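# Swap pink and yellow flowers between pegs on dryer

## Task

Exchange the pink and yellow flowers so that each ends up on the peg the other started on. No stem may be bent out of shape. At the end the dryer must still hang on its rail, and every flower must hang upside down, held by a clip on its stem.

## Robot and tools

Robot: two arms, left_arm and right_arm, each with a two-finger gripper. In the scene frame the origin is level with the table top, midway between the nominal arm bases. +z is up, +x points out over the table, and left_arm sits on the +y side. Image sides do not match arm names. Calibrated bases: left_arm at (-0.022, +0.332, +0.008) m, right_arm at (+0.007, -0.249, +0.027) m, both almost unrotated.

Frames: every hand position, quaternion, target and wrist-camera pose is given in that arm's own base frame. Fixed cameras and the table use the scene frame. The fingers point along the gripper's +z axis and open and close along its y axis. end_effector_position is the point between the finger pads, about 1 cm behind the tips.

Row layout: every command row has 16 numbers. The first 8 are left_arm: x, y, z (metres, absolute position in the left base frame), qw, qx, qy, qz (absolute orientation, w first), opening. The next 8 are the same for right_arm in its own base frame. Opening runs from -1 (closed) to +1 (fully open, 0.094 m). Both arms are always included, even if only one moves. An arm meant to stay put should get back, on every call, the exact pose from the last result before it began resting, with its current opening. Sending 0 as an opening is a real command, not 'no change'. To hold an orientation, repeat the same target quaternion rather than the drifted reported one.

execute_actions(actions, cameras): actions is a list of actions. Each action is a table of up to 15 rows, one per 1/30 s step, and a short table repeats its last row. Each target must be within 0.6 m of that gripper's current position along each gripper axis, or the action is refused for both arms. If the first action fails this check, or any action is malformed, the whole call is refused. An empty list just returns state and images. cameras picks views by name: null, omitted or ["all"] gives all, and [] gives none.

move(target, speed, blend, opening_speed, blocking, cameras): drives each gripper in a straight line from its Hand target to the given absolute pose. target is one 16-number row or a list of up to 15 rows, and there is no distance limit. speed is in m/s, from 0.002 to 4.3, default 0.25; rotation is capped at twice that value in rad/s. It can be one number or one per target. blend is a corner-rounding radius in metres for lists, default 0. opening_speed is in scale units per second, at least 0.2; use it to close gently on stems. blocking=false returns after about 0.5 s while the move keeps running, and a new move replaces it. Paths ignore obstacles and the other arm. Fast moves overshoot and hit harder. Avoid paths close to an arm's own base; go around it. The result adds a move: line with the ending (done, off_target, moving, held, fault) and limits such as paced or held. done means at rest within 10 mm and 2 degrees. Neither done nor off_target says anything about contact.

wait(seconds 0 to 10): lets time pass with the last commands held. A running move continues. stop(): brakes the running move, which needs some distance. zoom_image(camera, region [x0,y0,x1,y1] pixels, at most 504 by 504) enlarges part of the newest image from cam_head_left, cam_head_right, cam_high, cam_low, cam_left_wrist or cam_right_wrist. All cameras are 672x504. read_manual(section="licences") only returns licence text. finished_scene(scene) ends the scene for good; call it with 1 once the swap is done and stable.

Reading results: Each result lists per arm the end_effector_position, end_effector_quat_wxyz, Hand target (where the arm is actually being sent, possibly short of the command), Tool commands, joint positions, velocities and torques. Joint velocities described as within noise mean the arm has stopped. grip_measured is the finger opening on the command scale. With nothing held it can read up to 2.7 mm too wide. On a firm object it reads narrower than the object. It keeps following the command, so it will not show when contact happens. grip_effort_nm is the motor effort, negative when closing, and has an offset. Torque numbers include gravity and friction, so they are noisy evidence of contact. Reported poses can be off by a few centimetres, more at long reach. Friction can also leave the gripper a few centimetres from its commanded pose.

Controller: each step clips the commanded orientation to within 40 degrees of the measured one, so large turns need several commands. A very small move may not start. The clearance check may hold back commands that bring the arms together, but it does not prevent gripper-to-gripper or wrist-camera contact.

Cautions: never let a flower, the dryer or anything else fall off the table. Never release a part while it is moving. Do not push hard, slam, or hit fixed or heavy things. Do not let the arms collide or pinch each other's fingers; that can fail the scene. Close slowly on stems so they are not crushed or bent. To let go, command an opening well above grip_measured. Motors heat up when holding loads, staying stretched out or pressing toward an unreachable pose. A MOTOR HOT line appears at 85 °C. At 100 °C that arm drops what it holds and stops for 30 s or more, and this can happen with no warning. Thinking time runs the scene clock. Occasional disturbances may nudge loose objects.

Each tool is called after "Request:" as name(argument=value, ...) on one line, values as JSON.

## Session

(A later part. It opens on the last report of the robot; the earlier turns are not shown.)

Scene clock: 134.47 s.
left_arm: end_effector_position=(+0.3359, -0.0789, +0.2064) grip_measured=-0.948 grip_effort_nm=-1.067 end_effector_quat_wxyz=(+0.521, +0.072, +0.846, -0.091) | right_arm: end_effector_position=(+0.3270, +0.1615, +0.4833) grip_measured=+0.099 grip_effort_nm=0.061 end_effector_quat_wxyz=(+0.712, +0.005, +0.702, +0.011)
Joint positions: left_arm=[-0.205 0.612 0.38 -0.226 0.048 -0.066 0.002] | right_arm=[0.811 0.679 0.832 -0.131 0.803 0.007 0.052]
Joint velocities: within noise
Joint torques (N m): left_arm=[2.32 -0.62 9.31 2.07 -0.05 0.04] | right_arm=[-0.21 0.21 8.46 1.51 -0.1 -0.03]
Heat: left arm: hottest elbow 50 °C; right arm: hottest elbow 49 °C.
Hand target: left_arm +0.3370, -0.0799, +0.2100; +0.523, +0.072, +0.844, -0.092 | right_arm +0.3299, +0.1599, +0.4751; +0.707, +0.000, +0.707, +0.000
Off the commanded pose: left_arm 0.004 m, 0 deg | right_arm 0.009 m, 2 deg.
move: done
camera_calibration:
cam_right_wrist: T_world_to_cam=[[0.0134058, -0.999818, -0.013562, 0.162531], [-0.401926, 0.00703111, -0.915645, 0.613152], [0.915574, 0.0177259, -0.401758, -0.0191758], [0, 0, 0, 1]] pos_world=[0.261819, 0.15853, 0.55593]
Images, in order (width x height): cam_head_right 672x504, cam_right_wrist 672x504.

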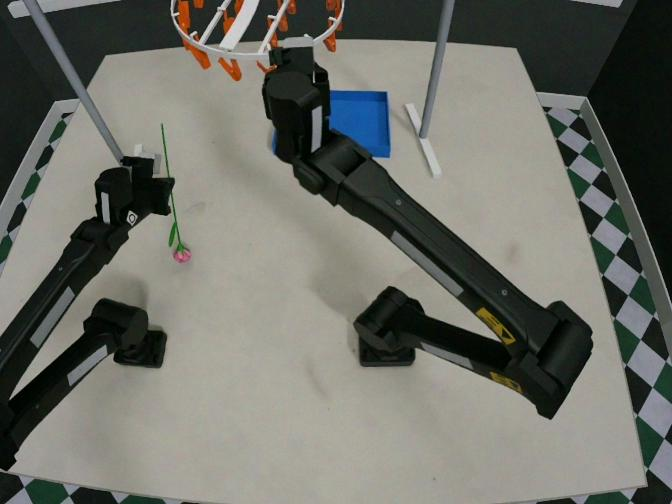

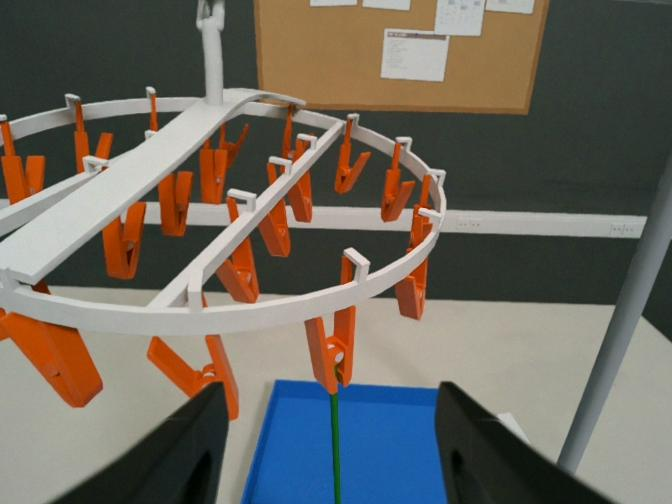

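Request:
move(target=[[0.33,-0.06,0.10,0,0.1045,0.9945,0,-1,0.33,0.16,0.475,0.707,0,0.707,0,0.1],[0.33,-0.06,0.030,0,0.1045,0.9945,0,-1,0.33,0.16,0.475,0.707,0,0.707,0,0.1]], speed=[0.3,0.12], cameras=["cam_left_wrist","cam_head_right","cam_low"])

Scene clock: 141.13 s.
left_arm: end_effector_position=(+0.3252, -0.0635, +0.0320) grip_measured=-0.948 grip_effort_nm=-1.062 end_effector_quat_wxyz=(-0.003, +0.105, +0.994, -0.001) | right_arm: end_effector_position=(+0.3270, +0.1616, +0.4832) grip_measured=+0.099 grip_effort_nm=0.066 end_effector_quat_wxyz=(+0.712, +0.005, +0.702, +0.011)
Joint positions: left_arm=[-0.19 1.42 0.757 -0.914 0.003 0.021 0.002] | right_arm=[0.811 0.679 0.832 -0.132 0.803 0.007 0.052]
Joint velocities: within noise
Joint torques (N m): left_arm=[3.37 -6.95 6.42 0.91 -0.06 0.16] | right_arm=[-0.21 0.26 8.46 1.54 -0.09 -0.03]
Heat: left arm: hottest elbow 51 °C; right arm: hottest elbow 48 °C.
Hand target: left_arm +0.3298, -0.0600, +0.0300; +0.000, +0.105, +0.995, +0.000 | right_arm +0.3299, +0.1599, +0.4751; +0.707, +0.000, +0.707, +0.000
Off the commanded pose: left_arm 0.006 m, 0 deg | right_arm 0.009 m, 2 deg.
move: done
camera_calibration:
cam_left_wrist: T_world_to_cam=[[-0.223165, -0.974778, -0.00235208, 0.0106158], [-0.881793, 0.200848, 0.426733, 0.323669], [-0.415498, 0.0973061, -0.904375, 0.262642], [0, 0, 0, 1]] pos_world=[0.396905, -0.0802169, 0.0994311]
Images, in order (width x height): cam_head_right 672x504, cam_low 672x504, cam_left_wrist 672x504.

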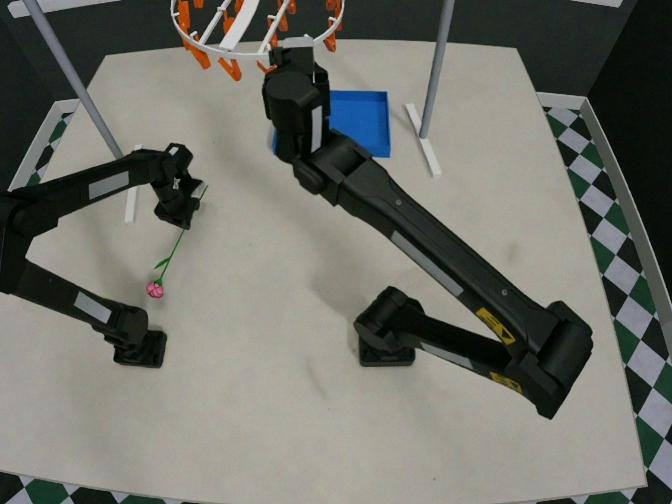

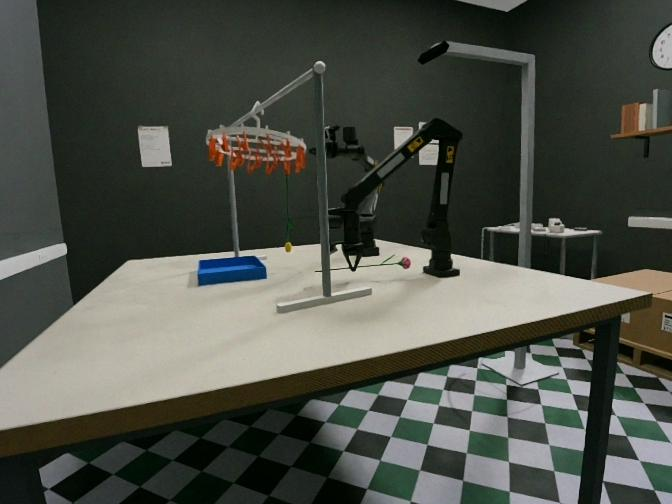

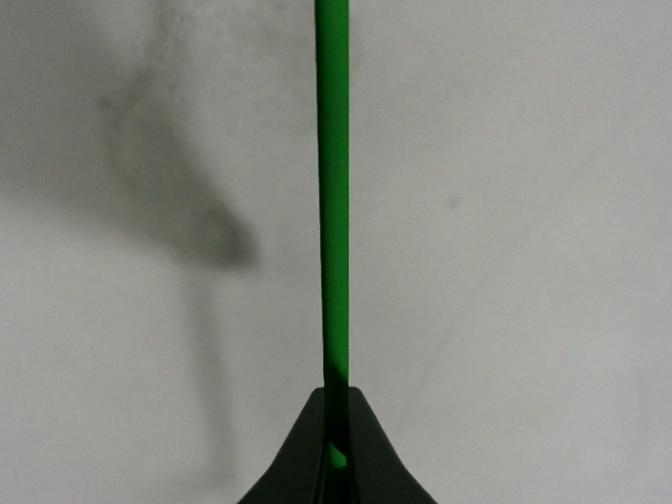

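Request:
move(target=[[0.33,-0.06,0.005,0,0.1045,0.9945,0,-1,0.33,0.16,0.475,0.707,0,0.707,0,0.1],[0.33,-0.06,0.005,0,0.1045,0.9945,0,-0.5,0.33,0.16,0.475,0.707,0,0.707,0,0.1],[0.33,-0.06,0.12,0,0.1045,0.9945,0,-0.5,0.37,0.16,0.475,0.7045,-0.0615,0.7045,0.0615,0.1]], speed=[0.05,0.05,0.15], opening_speed=0.8)

Request:
zoom_image(camera="cam_right_wrist", region=[220, 220, 450, 450])

Scene clock: 148.70 s.
left_arm: end_effector_position=(+0.3107, -0.0607, +0.0993) grip_measured=-0.502 grip_effort_nm=0.056 end_effector_quat_wxyz=(-0.025, +0.106, +0.994, +0.001) | right_arm: end_effector_position=(+0.3664, +0.1621, +0.4705) grip_measured=+0.099 grip_effort_nm=0.071 end_effector_quat_wxyz=(+0.699, -0.064, +0.709, +0.064)
Joint positions: left_arm=[-0.19 1.298 0.847 -1.17 0.002 0.022 0.023] | right_arm=[0.592 0.718 0.832 -0.129 0.41 0.007 0.052]
Joint velocities: within noise
Joint torques (N m): left_arm=[3.31 -7.65 10.5 -0.05 -0.06 0.16] | right_arm=[-0.15 -0.38 9.69 2.7 -0.1 -0.04]
Heat: left arm: hottest elbow 50 °C; right arm: hottest elbow 47 °C.
Hand target: left_arm +0.3291, -0.0599, +0.1199; +0.000, +0.104, +0.995, +0.000 | right_arm +0.3698, +0.1600, +0.4750; +0.704, -0.062, +0.704, +0.061
Off the commanded pose: left_arm 0.028 m, 3 deg | right_arm 0.006 m, 1 deg.
move: off_target (left_arm)
camera_calibration:
cam_left_wrist: T_world_to_cam=[[-0.22359, -0.974683, -0.00111774, 0.0103466], [-0.862699, 0.197367, 0.465614, 0.271541], [-0.453605, 0.105071, -0.884987, 0.327633], [0, 0, 0, 1]] pos_world=[0.385187, -0.0779333, 0.16353]
cam_right_wrist: T_world_to_cam=[[0.186631, -0.9824, 0.00771324, 0.0861822], [-0.419244, -0.0867412, -0.90372, 0.633175], [0.888484, 0.165428, -0.428054, -0.062175], [0, 0, 0, 1]] pos_world=[0.304612, 0.149873, 0.544934]

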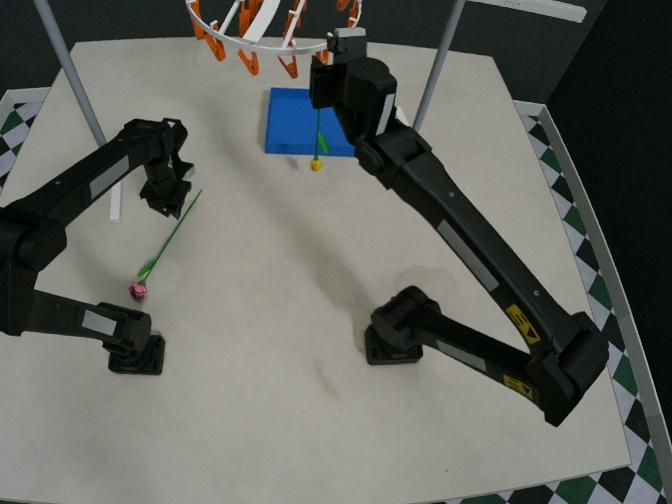

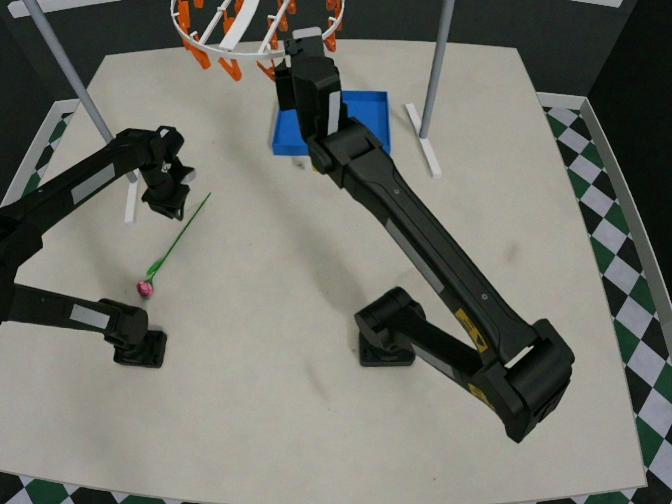

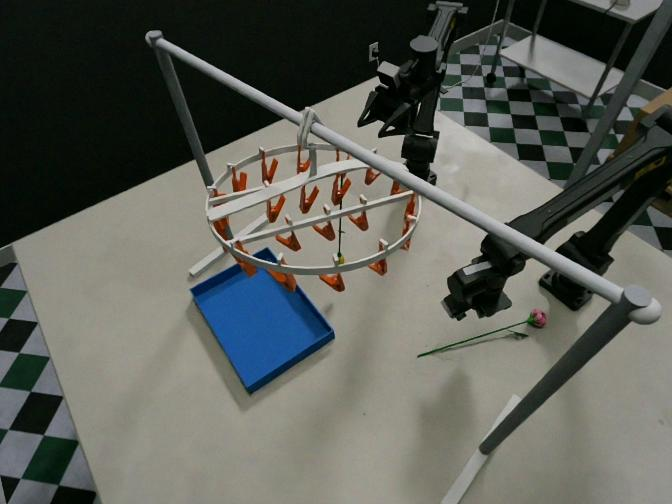

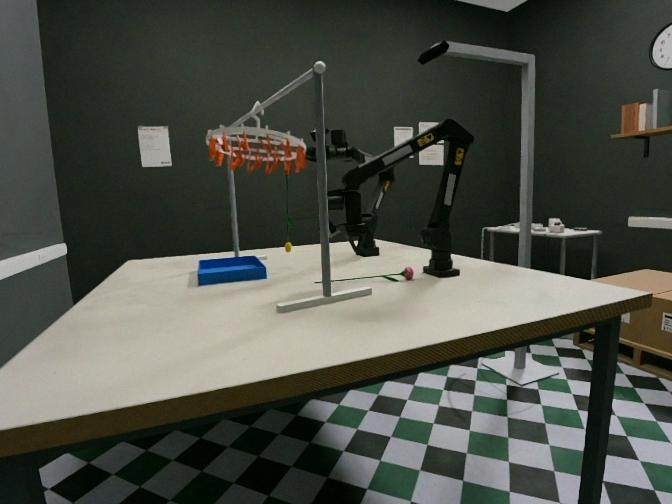

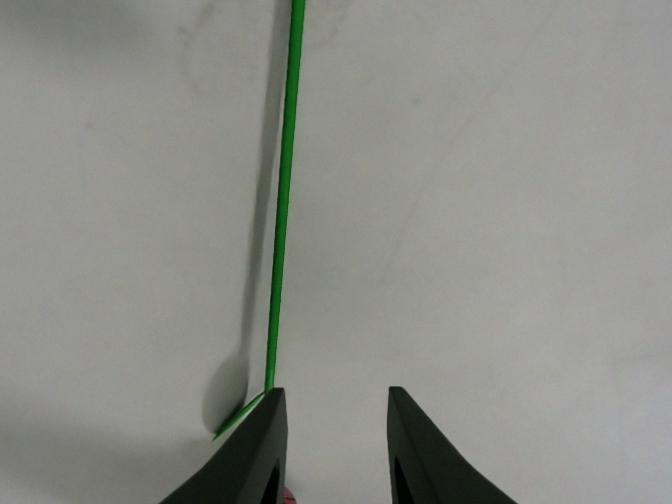

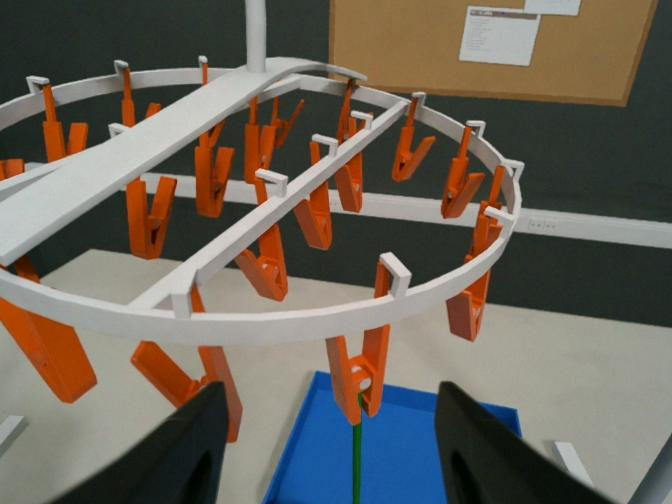

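Scaled by 2.191 from the camera's 672x504 image, which has a finer 960x720 frame.

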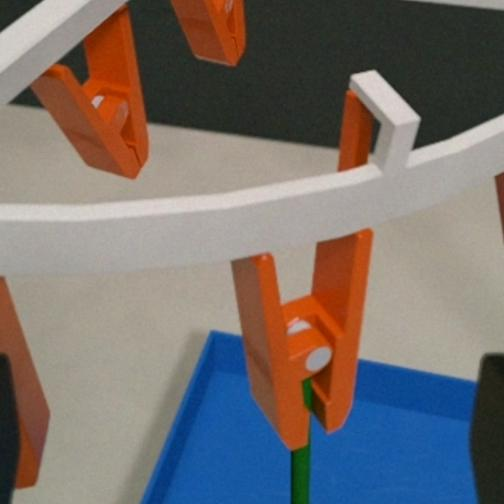

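Request:
move(target=[[0.34,-0.16,0.26,0.6816,0.2354,0.6469,-0.2481,0,0.37,0.158,0.45,0.7045,-0.0615,0.7045,0.0615,0.1],[0.440,-0.367,0.275,0.6816,0.2354,0.6469,-0.2481,0,0.415,0.158,0.432,0.7045,-0.0615,0.7045,0.0615,0.1]], speed=0.2, blend=0.03)

Scene clock: 166.77 s.
left_arm: end_effector_position=(+0.4289, -0.3530, +0.2495) grip_measured=-0.002 grip_effort_nm=0.051 end_effector_quat_wxyz=(+0.662, +0.239, +0.668, -0.242) | right_arm: end_effector_position=(+0.4114, +0.1608, +0.4341) grip_measured=+0.099 grip_effort_nm=0.076 end_effector_quat_wxyz=(+0.702, -0.062, +0.706, +0.066)
Joint positions: left_arm=[-0.685 1.417 0.655 0.756 0.008 -0.006 0.047] | right_arm=[0.495 0.833 0.778 0.05 0.313 0.007 0.052]
Joint velocities: within noise
Joint torques (N m): left_arm=[2.02 -7.65 10.67 2.97 -0.07 0.12] | right_arm=[-0.09 -2.08 9.02 2.74 -0.09 -0.03]
Heat: left arm: hottest elbow 53 °C; right arm: hottest elbow 46 °C.
Hand target: left_arm +0.4383, -0.3658, +0.2749; +0.681, +0.235, +0.647, -0.248 | right_arm +0.4149, +0.1581, +0.4320; +0.704, -0.062, +0.705, +0.062
Off the commanded pose: left_arm 0.031 m, 3 deg | right_arm 0.005 m, 1 deg.
move: off_target (left_arm)
camera_calibration:
cam_left_wrist: T_world_to_cam=[[-0.635092, -0.7724, -0.00753705, 0.00151402], [-0.325563, 0.276511, -0.904185, 0.500607], [0.700476, -0.571787, -0.427075, -0.303328], [0, 0, 0, 1]] pos_world=[0.376414, -0.310693, 0.323109]
cam_right_wrist: T_world_to_cam=[[0.186558, -0.982439, 0.00319099, 0.0787404], [-0.411784, -0.0811432, -0.907662, 0.616857], [0.891981, 0.168018, -0.419691, -0.122973], [0, 0, 0, 1]] pos_world=[0.349012, 0.148073, 0.508036]

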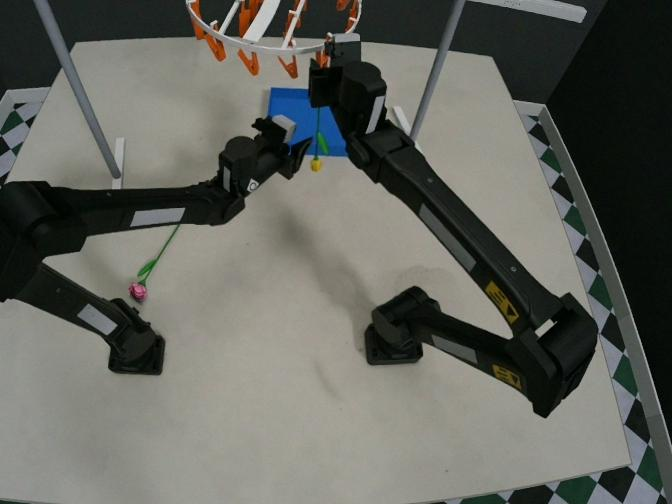

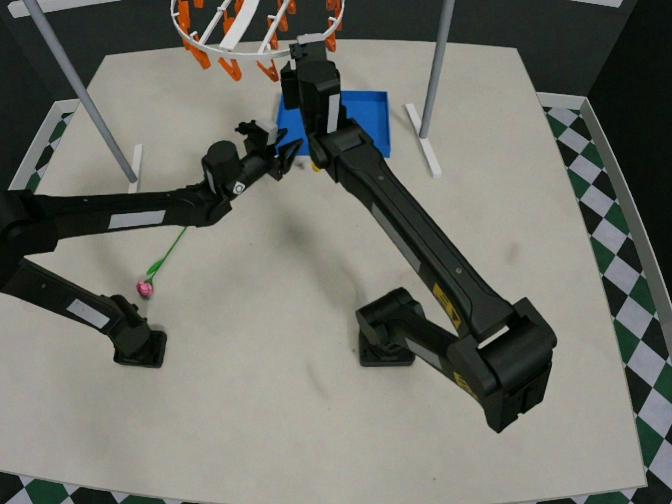

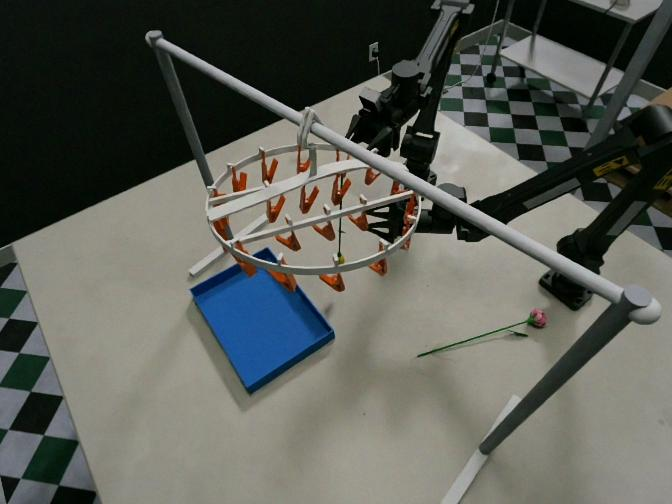

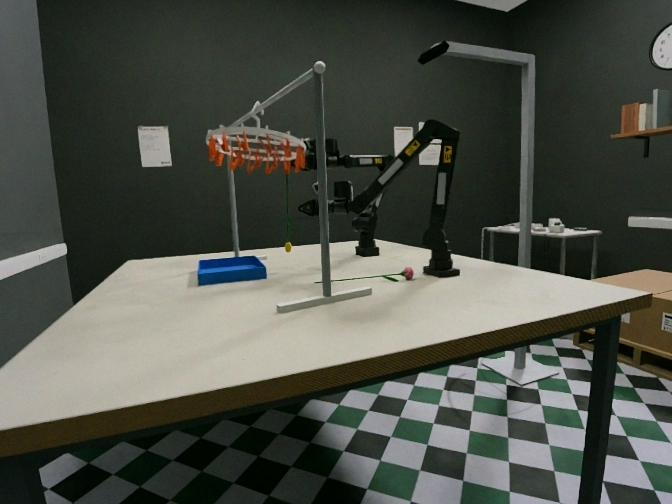

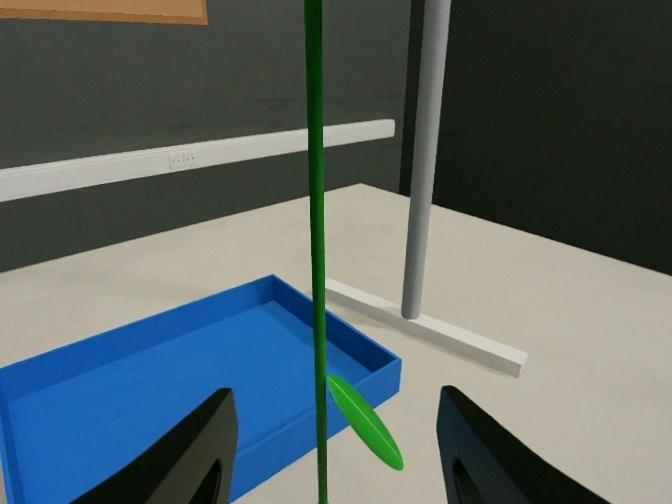

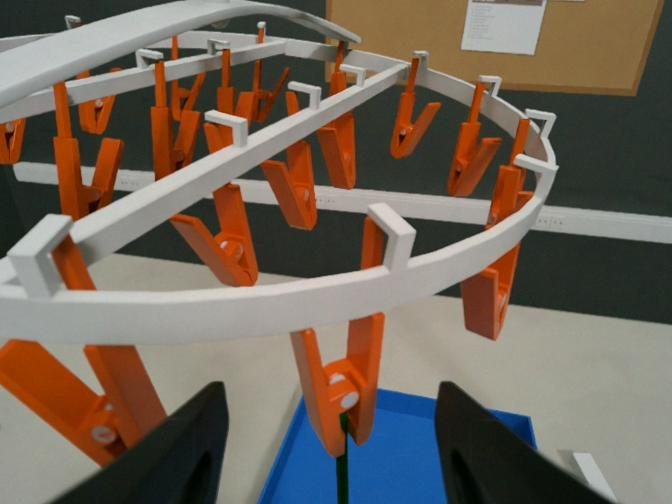

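Request:
move(target=[0.499,-0.407,0.289,0.6928,0.2311,0.6349,-0.2522,0,0.457,0.160,0.416,0.7045,-0.0615,0.7045,0.0615,0.1], speed=0.12, cameras=["cam_left_wrist","cam_right_wrist","cam_high"])

Scene clock: 175.73 s.
left_arm: end_effector_position=(+0.4834, -0.3995, +0.2663) grip_measured=-0.002 grip_effort_nm=0.051 end_effector_quat_wxyz=(+0.675, +0.237, +0.652, -0.249) | right_arm: end_effector_position=(+0.4521, +0.1626, +0.4032) grip_measured=+0.099 grip_effort_nm=0.066 end_effector_quat_wxyz=(+0.694, -0.065, +0.714, +0.063)
Joint positions: left_arm=[-0.685 1.576 0.857 0.756 0.017 -0.006 0.047] | right_arm=[0.438 0.96 0.778 0.153 0.257 0.007 0.052]
Joint velocities: within noise
Joint torques (N m): left_arm=[3.14 -10.29 10.95 2.61 0.14 0.11] | right_arm=[-0.26 -4.19 10.61 2.8 -0.08 -0.04]
Heat: left arm: hottest elbow 54 °C; right arm: hottest elbow 46 °C.
Hand target: left_arm +0.4973, -0.4057, +0.2890; +0.693, +0.231, +0.635, -0.252 | right_arm +0.4566, +0.1599, +0.4159; +0.704, -0.062, +0.704, +0.061
Off the commanded pose: left_arm 0.029 m, 3 deg | right_arm 0.014 m, 2 deg.
move: off_target (left_arm, right_arm)
camera_calibration:
cam_left_wrist: T_world_to_cam=[[-0.641572, -0.767021, -0.00795838, 0.00575677], [-0.292412, 0.254153, -0.921901, 0.526145], [0.70914, -0.589139, -0.387344, -0.382541], [0, 0, 0, 1]] pos_world=[0.42882, -0.354675, 0.336924]
cam_right_wrist: T_world_to_cam=[[0.186354, -0.982441, 0.00900817, 0.0707934], [-0.431893, -0.0901518, -0.897408, 0.612111], [0.882463, 0.163345, -0.44111, -0.158804], [0, 0, 0, 1]] pos_world=[0.391312, 0.150673, 0.478626]
Images, in order (width x height): cam_high 672x504, cam_left_wrist 672x504, cam_right_wrist 672x504.

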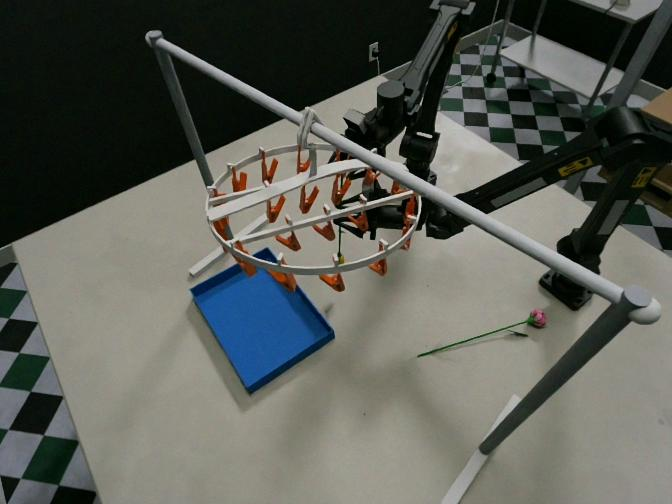

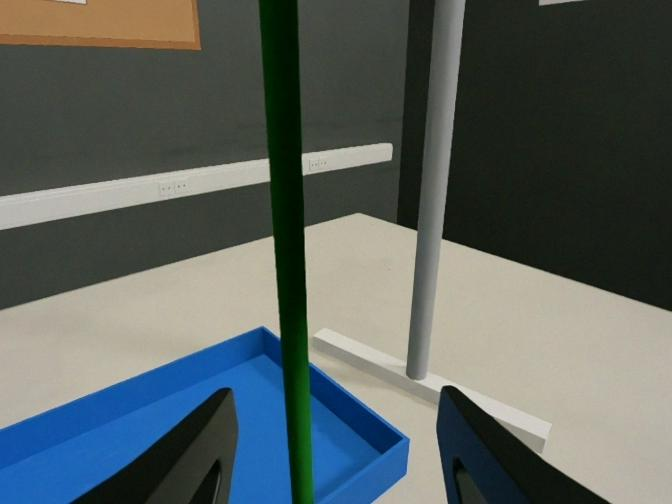

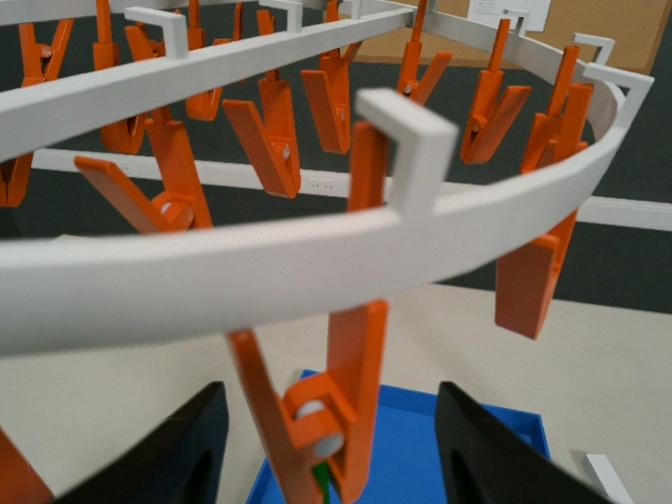

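Request:
move(target=[0.508,-0.402,0.286,0.6928,0.2311,0.6349,-0.2522,0,0.449,0.159,0.430,0.7045,-0.0615,0.7045,0.0615,0.1], speed=0.12, cameras=["cam_left_wrist","cam_right_wrist","cam_high"])

Scene clock: 180.37 s.
left_arm: end_effector_position=(+0.4912, -0.3964, +0.2614) grip_measured=-0.002 grip_effort_nm=0.046 end_effector_quat_wxyz=(+0.673, +0.239, +0.654, -0.250) | right_arm: end_effector_position=(+0.4475, +0.1598, +0.4057) grip_measured=+0.099 grip_effort_nm=0.071 end_effector_quat_wxyz=(+0.692, -0.065, +0.716, +0.061)
Joint positions: left_arm=[-0.668 1.591 0.866 0.756 0.037 -0.006 0.047] | right_arm=[0.438 0.942 0.778 0.129 0.26 0.007 0.052]
Joint velocities: within noise
Joint torques (N m): left_arm=[3.25 -10.05 10.86 2.86 0.16 0.09] | right_arm=[0.44 -5.36 12.04 1.69 0.11 -0.04]
Heat: left arm: hottest elbow 55 °C; right arm: hottest elbow 46 °C.
Hand target: left_arm +0.5064, -0.4006, +0.2860; +0.693, +0.231, +0.635, -0.252 | right_arm +0.4482, +0.1587, +0.4297; +0.704, -0.061, +0.704, +0.061
Off the commanded pose: left_arm 0.030 m, 3 deg | right_arm 0.024 m, 2 deg.
move: off_target (left_arm, right_arm)
camera_calibration:
cam_left_wrist: T_world_to_cam=[[-0.643932, -0.765036, -0.00845859, 0.0151613], [-0.296153, 0.259436, -0.919231, 0.52645], [0.705439, -0.589417, -0.393627, -0.384935], [0, 0, 0, 1]] pos_world=[0.437221, -0.351869, 0.332537]
cam_right_wrist: T_world_to_cam=[[0.182997, -0.983056, 0.0106014, 0.0698142], [-0.436766, -0.0909558, -0.894965, 0.613419], [0.880765, 0.159146, -0.44601, -0.149829], [0, 0, 0, 1]] pos_world=[0.387109, 0.14827, 0.481424]
Images, in order (width x height): cam_high 672x504, cam_left_wrist 672x504, cam_right_wrist 672x504.

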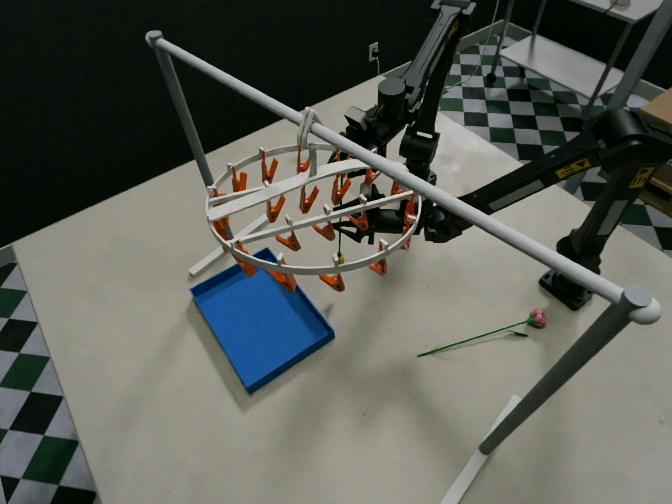

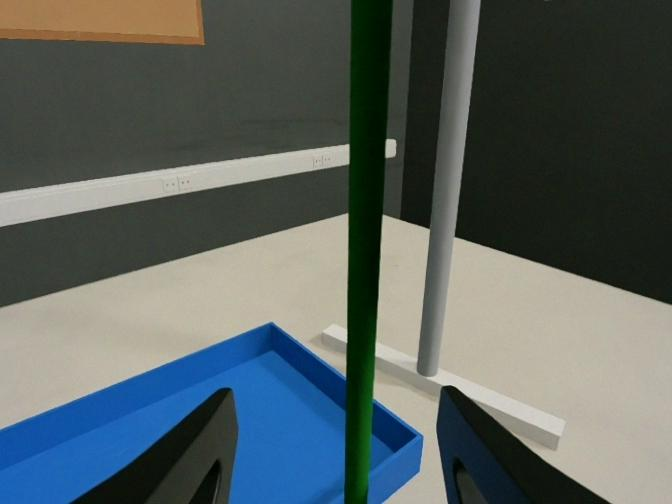

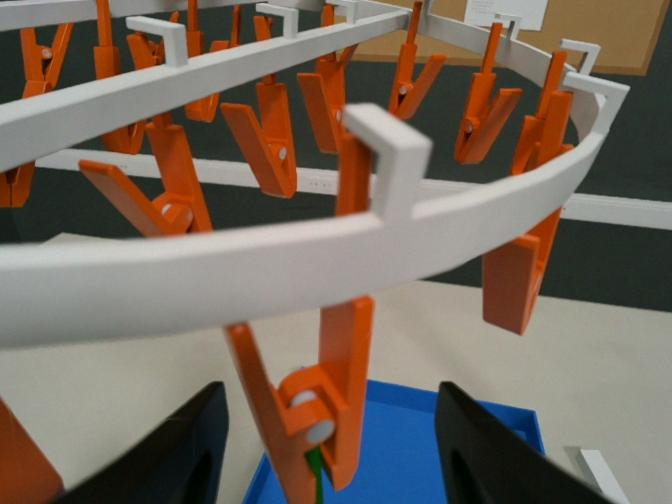

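Request:
move(target=[0.508,-0.402,0.286,0.6928,0.2311,0.6349,-0.2522,-1,0.449,0.161,0.442,0.7045,-0.0615,0.7045,0.0615,0.1], speed=0.12, opening_speed=1.2, cameras=["cam_left_wrist","cam_right_wrist","cam_high"])

Scene clock: 184.20 s.
left_arm: end_effector_position=(+0.4912, -0.3966, +0.2616) grip_measured=-0.954 grip_effort_nm=-0.989 end_effector_quat_wxyz=(+0.673, +0.239, +0.654, -0.250) | right_arm: end_effector_position=(+0.4464, +0.1582, +0.3995) grip_measured=+0.099 grip_effort_nm=0.071 end_effector_quat_wxyz=(+0.683, -0.066, +0.726, +0.055)
Joint positions: left_arm=[-0.668 1.591 0.866 0.756 0.038 -0.006 0.002] | right_arm=[0.438 0.938 0.778 0.096 0.266 0.007 0.052]
Joint velocities: within noise
Joint torques (N m): left_arm=[3.25 -10.11 10.91 2.88 0.12 0.09] | right_arm=[0.79 -5.48 13.97 1.65 0.11 -0.03]
Heat: left arm: hottest elbow 55 °C; right arm: hottest elbow 47 °C.
Hand target: left_arm +0.5064, -0.4006, +0.2859; +0.693, +0.231, +0.635, -0.252 | right_arm +0.4467, +0.1600, +0.4412; +0.705, -0.061, +0.704, +0.062
Off the commanded pose: left_arm 0.030 m, 3 deg | right_arm 0.043 m, 4 deg.
move: off_target (left_arm, right_arm)
camera_calibration:
cam_left_wrist: T_world_to_cam=[[-0.644485, -0.76457, -0.00850567, 0.0155094], [-0.295699, 0.259484, -0.919364, 0.526522], [0.705125, -0.590001, -0.393316, -0.385086], [0, 0, 0, 1]] pos_world=[0.437222, -0.351967, 0.332736]
cam_right_wrist: T_world_to_cam=[[0.177726, -0.983912, 0.0181849, 0.0679714], [-0.460516, -0.0994864, -0.882058, 0.614021], [0.869677, 0.14839, -0.470789, -0.134782], [0, 0, 0, 1]] pos_world=[0.387903, 0.147965, 0.476913]
Images, in order (width x height): cam_high 672x504, cam_left_wrist 672x504, cam_right_wrist 672x504.

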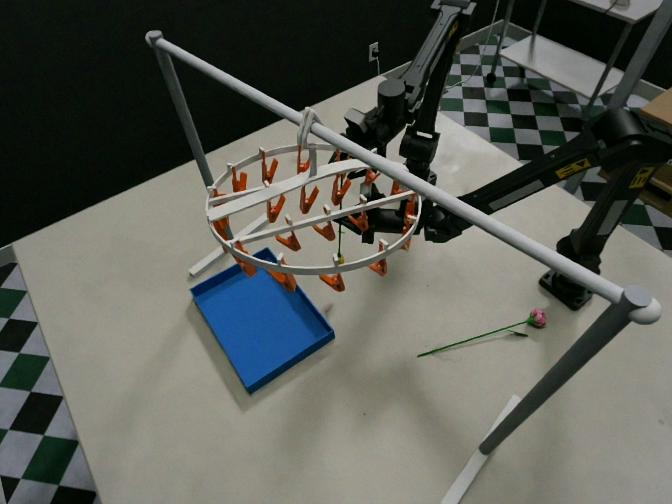

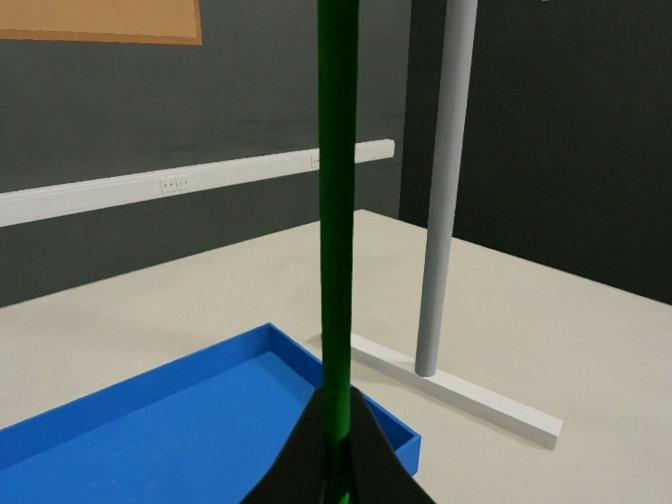

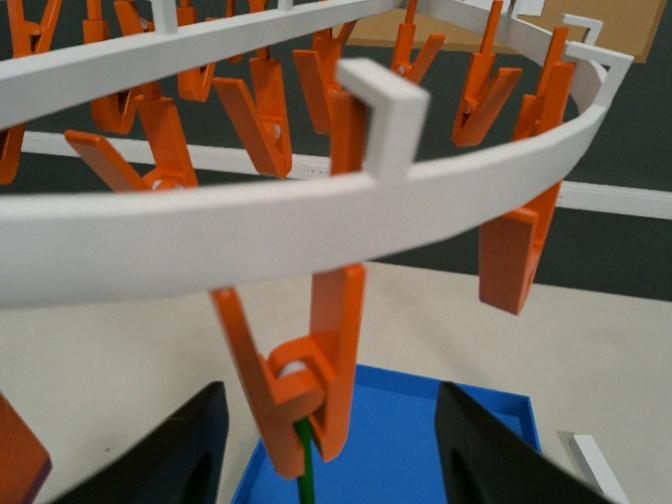

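Request:
move(target=[[0.508,-0.402,0.286,0.6928,0.2311,0.6349,-0.2522,-1,0.405,0.165,0.445,0.7045,-0.0615,0.7045,0.0615,0.1],[0.508,-0.402,0.286,0.6928,0.2311,0.6349,-0.2522,-1,0.450,0.160,0.437,0.7145,-0.0625,0.694,0.0607,0.1]], speed=0.12, cameras=["cam_right_wrist","cam_high"])

Scene clock: 192.13 s.
left_arm: end_effector_position=(+0.4912, -0.3966, +0.2616) grip_measured=-0.958 grip_effort_nm=-1.062 end_effector_quat_wxyz=(+0.673, +0.239, +0.654, -0.250) | right_arm: end_effector_position=(+0.4450, +0.1619, +0.4093) grip_measured=+0.099 grip_effort_nm=0.071 end_effector_quat_wxyz=(+0.696, -0.066, +0.712, +0.062)
Joint positions: left_arm=[-0.668 1.591 0.866 0.756 0.038 -0.006 0.002] | right_arm=[0.447 0.937 0.778 0.134 0.266 0.003 0.052]
Joint velocities: within noise
Joint torques (N m): left_arm=[3.37 -10.11 10.89 2.86 0.12 0.09] | right_arm=[-0.32 -4.54 12.07 2.78 -0.09 -0.12]
Heat: left arm: hottest elbow 55 °C; right arm: hottest elbow 48 °C.
Hand target: left_arm +0.5064, -0.4006, +0.2859; +0.693, +0.231, +0.635, -0.252 | right_arm +0.4487, +0.1595, +0.4367; +0.715, -0.062, +0.694, +0.061
Off the commanded pose: left_arm 0.030 m, 3 deg | right_arm 0.028 m, 3 deg.
move: off_target (left_arm, right_arm)
camera_calibration:
cam_right_wrist: T_world_to_cam=[[0.185252, -0.982614, 0.0123048, 0.0704799], [-0.427457, -0.0918507, -0.899358, 0.613577], [0.884852, 0.161348, -0.437041, -0.152217], [0, 0, 0, 1]] pos_world=[0.383911, 0.150172, 0.484433]
Images, in order (width x height): cam_high 672x504, cam_right_wrist 672x504.

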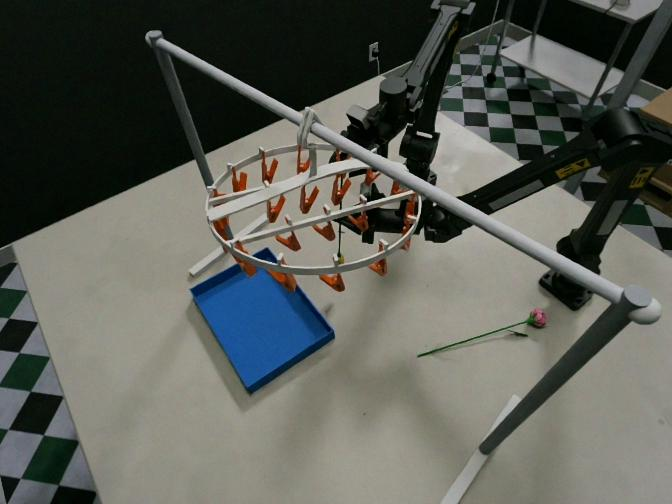

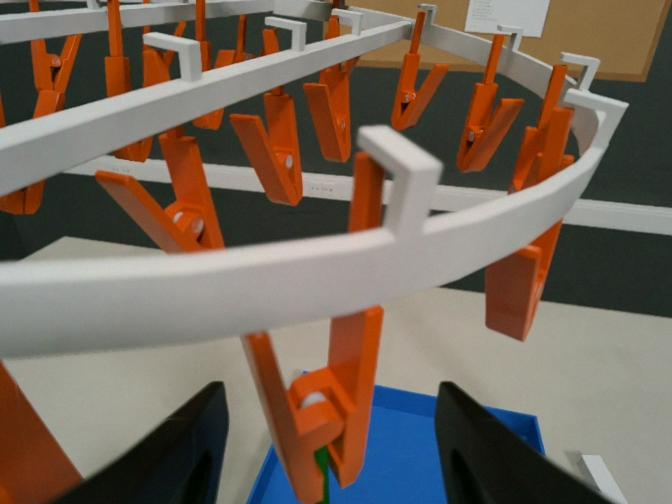

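Request:
move(target=[[0.508,-0.402,0.286,0.6928,0.2311,0.6349,-0.2522,-1,0.407,0.164,0.458,0.7145,-0.0625,0.694,0.0607,0.1],[0.508,-0.402,0.286,0.6928,0.2311,0.6349,-0.2522,-1,0.454,0.160,0.443,0.7145,-0.0625,0.694,0.0607,0.1]], speed=0.12, cameras=["cam_right_wrist"])

Scene clock: 197.83 s.
left_arm: end_effector_position=(+0.4912, -0.3966, +0.2616) grip_measured=-0.958 grip_effort_nm=-1.062 end_effector_quat_wxyz=(+0.673, +0.239, +0.654, -0.250) | right_arm: end_effector_position=(+0.4469, +0.1613, +0.4040) grip_measured=+0.099 grip_effort_nm=0.066 end_effector_quat_wxyz=(+0.690, -0.069, +0.718, +0.059)
Joint positions: left_arm=[-0.668 1.591 0.866 0.756 0.038 -0.006 0.002] | right_arm=[0.442 0.942 0.778 0.122 0.261 0.001 0.052]
Joint velocities: within noise
Joint torques (N m): left_arm=[3.31 -10.05 10.89 2.86 0.13 0.09] | right_arm=[-0.21 -4.6 13.39 2.73 -0.08 -0.11]
Heat: left arm: hottest elbow 55 °C; right arm: hottest elbow 49 °C.
Hand target: left_arm +0.5064, -0.4006, +0.2859; +0.693, +0.231, +0.635, -0.252 | right_arm +0.4515, +0.1592, +0.4423; +0.715, -0.063, +0.694, +0.060
Off the commanded pose: left_arm 0.030 m, 3 deg | right_arm 0.040 m, 4 deg.
move: off_target (left_arm, right_arm)
camera_calibration:
cam_right_wrist: T_world_to_cam=[[0.185972, -0.982381, 0.0185136, 0.0667814], [-0.441345, -0.100355, -0.891708, 0.613976], [0.877855, 0.157662, -0.452232, -0.146215], [0, 0, 0, 1]] pos_world=[0.386912, 0.150273, 0.480128]
Images, in order (width x height): cam_right_wrist 672x504.

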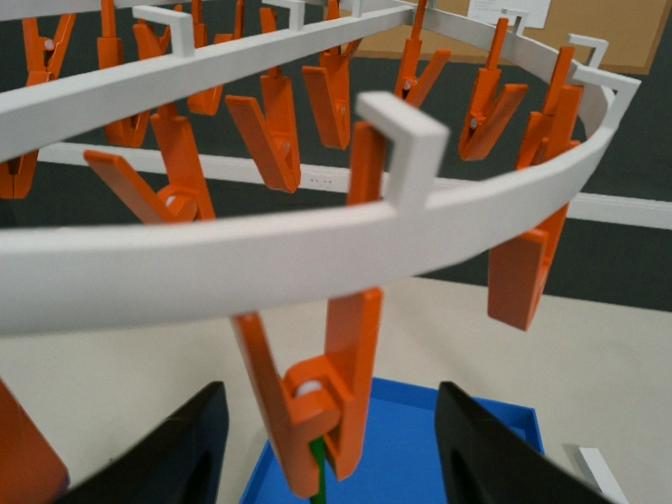

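Request:
move(target=[0.508,-0.402,0.286,0.6928,0.2311,0.6349,-0.2522,-1,0.440,0.162,0.47,0.7045,-0.0615,0.7045,0.0615,0.1], speed=0.08, cameras=["cam_right_wrist"])

Scene clock: 201.00 s.
left_arm: end_effector_position=(+0.4915, -0.3968, +0.2625) grip_measured=-0.958 grip_effort_nm=-1.057 end_effector_quat_wxyz=(+0.673, +0.239, +0.653, -0.250) | right_arm: end_effector_position=(+0.4386, +0.1564, +0.4320) grip_measured=+0.099 grip_effort_nm=0.071 end_effector_quat_wxyz=(+0.687, -0.065, +0.722, +0.052)
Joint positions: left_arm=[-0.668 1.591 0.868 0.756 0.038 -0.006 0.002] | right_arm=[0.447 0.904 0.839 0.011 0.281 0.001 0.052]
Joint velocities: within noise
Joint torques (N m): left_arm=[3.31 -10.05 10.8 2.86 0.12 0.09] | right_arm=[1.32 -4.13 13.97 1.69 0.12 0.02]
Heat: left arm: hottest elbow 55 °C; right arm: hottest elbow 49 °C.
Hand target: left_arm +0.5065, -0.4007, +0.2859; +0.693, +0.231, +0.635, -0.252 | right_arm +0.4380, +0.1611, +0.4693; +0.705, -0.061, +0.704, +0.062
Off the commanded pose: left_arm 0.029 m, 3 deg | right_arm 0.038 m, 3 deg.
move: off_target (left_arm, right_arm)
camera_calibration:
cam_right_wrist: T_world_to_cam=[[0.17191, -0.984854, 0.0225732, 0.0677648], [-0.451926, -0.0992049, -0.886522, 0.637003], [0.875334, 0.142201, -0.462135, -0.117634], [0, 0, 0, 1]] pos_world=[0.379197, 0.14666, 0.508825]
Images, in order (width x height): cam_right_wrist 672x504.

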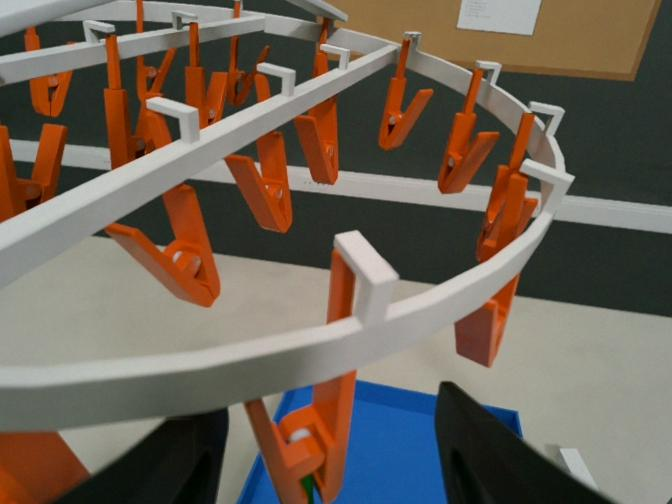

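Request:
move(target=[0.508,-0.402,0.286,0.6928,0.2311,0.6349,-0.2522,-1,0.451,0.166,0.437,0.7145,-0.0625,0.694,0.0607,0.1], speed=0.08, cameras=["cam_right_wrist"])

Scene clock: 204.57 s.
left_arm: end_effector_position=(+0.4921, -0.3973, +0.2643) grip_measured=-0.958 grip_effort_nm=-1.067 end_effector_quat_wxyz=(+0.675, +0.238, +0.652, -0.250) | right_arm: end_effector_position=(+0.4503, +0.1621, +0.4381) grip_measured=+0.099 grip_effort_nm=0.066 end_effector_quat_wxyz=(+0.711, -0.056, +0.698, +0.061)
Joint positions: left_arm=[-0.668 1.591 0.871 0.756 0.038 -0.006 0.002] | right_arm=[0.447 0.946 0.831 0.134 0.281 0 0.052]
Joint velocities: within noise
Joint torques (N m): left_arm=[3.31 -10.05 10.66 2.82 0.12 0.09] | right_arm=[1.08 -4.25 8.87 2.91 -0.08 -0.1]
Heat: left arm: hottest elbow 55 °C; right arm: hottest elbow 49 °C.
Hand target: left_arm +0.5067, -0.4008, +0.2859; +0.693, +0.231, +0.635, -0.252 | right_arm +0.4509, +0.1660, +0.4368; +0.714, -0.063, +0.694, +0.061
Off the commanded pose: left_arm 0.027 m, 3 deg | right_arm 0.004 m, 1 deg.
move: off_target (left_arm)
camera_calibration:
cam_right_wrist: T_world_to_cam=[[0.171501, -0.985178, 0.00344219, 0.0798793], [-0.392227, -0.0714835, -0.917087, 0.630253], [0.90374, 0.155931, -0.398672, -0.168735], [0, 0, 0, 1]] pos_world=[0.385995, 0.150059, 0.510452]
Images, in order (width x height): cam_right_wrist 672x504.

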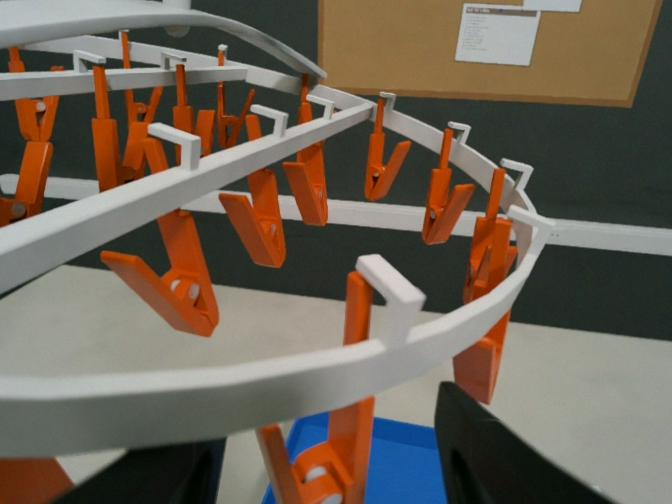

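Request:
move(target=[0.508,-0.402,0.286,0.6928,0.2311,0.6349,-0.2522,-1,0.451,0.167,0.414,0.7145,-0.0625,0.694,0.0607,0.1], speed=0.06, cameras=["cam_right_wrist"])

Scene clock: 206.93 s.
left_arm: end_effector_position=(+0.4921, -0.3973, +0.2643) grip_measured=-0.958 grip_effort_nm=-1.062 end_effector_quat_wxyz=(+0.675, +0.238, +0.652, -0.250) | right_arm: end_effector_position=(+0.4507, +0.1623, +0.4197) grip_measured=+0.099 grip_effort_nm=0.071 end_effector_quat_wxyz=(+0.715, -0.055, +0.694, +0.063)
Joint positions: left_arm=[-0.668 1.591 0.871 0.756 0.038 -0.006 0.002] | right_arm=[0.447 0.957 0.781 0.206 0.281 0 0.052]
Joint velocities: within noise
Joint torques (N m): left_arm=[3.37 -10.05 10.65 2.82 0.12 0.09] | right_arm=[1.44 -3.9 8.51 2.74 0.02 -0.09]
Heat: left arm: hottest elbow 55 °C; right arm: hottest elbow 49 °C.
Hand target: left_arm +0.5066, -0.4008, +0.2860; +0.693, +0.231, +0.635, -0.252 | right_arm +0.4509, +0.1670, +0.4141; +0.715, -0.063, +0.694, +0.061
Off the commanded pose: left_arm 0.027 m, 3 deg | right_arm 0.007 m, 1 deg.
move: off_target (left_arm)
camera_calibration:
cam_right_wrist: T_world_to_cam=[[0.17147, -0.985189, 0.000715721, 0.0812512], [-0.382665, -0.0672713, -0.921435, 0.610433], [0.907836, 0.157724, -0.388533, -0.182891], [0, 0, 0, 1]] pos_world=[0.385695, 0.149959, 0.491357]
Images, in order (width x height): cam_right_wrist 672x504.

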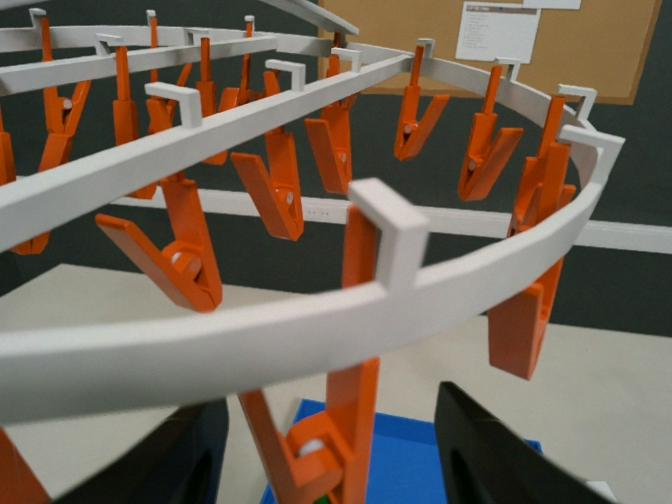

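Request:
move(target=[[0.508,-0.402,0.286,0.6928,0.2311,0.6349,-0.2522,-1,0.450,0.168,0.407,0.7145,-0.0625,0.694,0.0607,0.1],[0.508,-0.402,0.286,0.6928,0.2311,0.6349,-0.2522,-1,0.450,0.168,0.407,0.7145,-0.0625,0.694,0.0607,-0.35]], speed=0.06, opening_speed=0.6, cameras=["cam_right_wrist"])

Request:
zoom_image(camera="cam_right_wrist", region=[220, 304, 420, 504])

Scene clock: 212.80 s.
left_arm: end_effector_position=(+0.4921, -0.3973, +0.2640) grip_measured=-0.958 grip_effort_nm=-1.072 end_effector_quat_wxyz=(+0.674, +0.239, +0.652, -0.250) | right_arm: end_effector_position=(+0.4496, +0.1629, +0.4141) grip_measured=-0.348 grip_effort_nm=-0.071 end_effector_quat_wxyz=(+0.716, -0.055, +0.693, +0.063)
Joint positions: left_arm=[-0.668 1.592 0.871 0.756 0.038 -0.006 0.002] | right_arm=[0.45 0.958 0.765 0.227 0.283 0 0.031]
Joint velocities: within noise
Joint torques (N m): left_arm=[3.31 -10.05 10.63 2.84 0.12 0.09] | right_arm=[1.44 -4.01 8.43 2.69 0.09 -0.1]
Heat: left arm: hottest elbow 56 °C; right arm: hottest elbow 48 °C.
Hand target: left_arm +0.5067, -0.4008, +0.2859; +0.693, +0.231, +0.635, -0.252 | right_arm +0.4499, +0.1680, +0.4070; +0.714, -0.063, +0.694, +0.061
Off the commanded pose: left_arm 0.027 m, 3 deg | right_arm 0.009 m, 1 deg.
move: off_target (left_arm)
camera_calibration:
cam_right_wrist: T_world_to_cam=[[0.171835, -0.985126, -0.000241263, 0.0821872], [-0.380121, -0.0660784, -0.922573, 0.604014], [0.908835, 0.158622, -0.385821, -0.185863], [0, 0, 0, 1]] pos_world=[0.384395, 0.150359, 0.485557]
Images, in order (width x height): cam_right_wrist 672x504.

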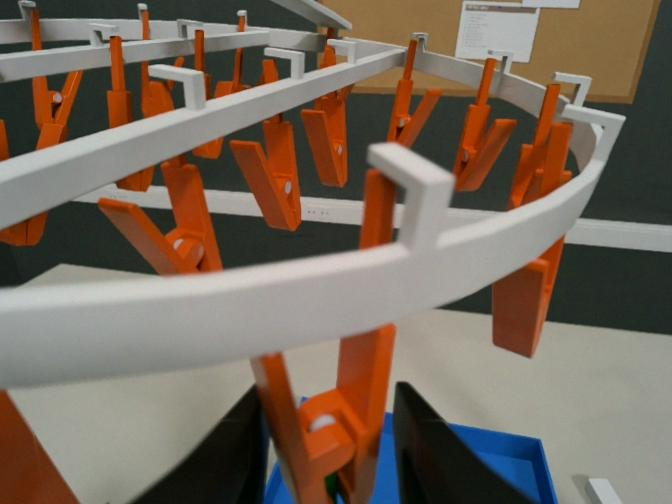

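Scaled by 2.520 from the camera's 672x504 image, which has a finer 960x720 frame.

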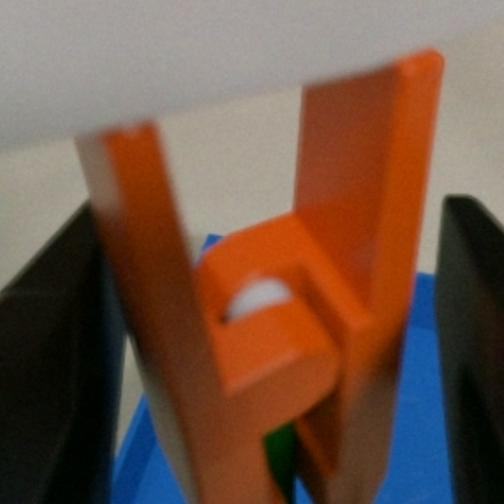

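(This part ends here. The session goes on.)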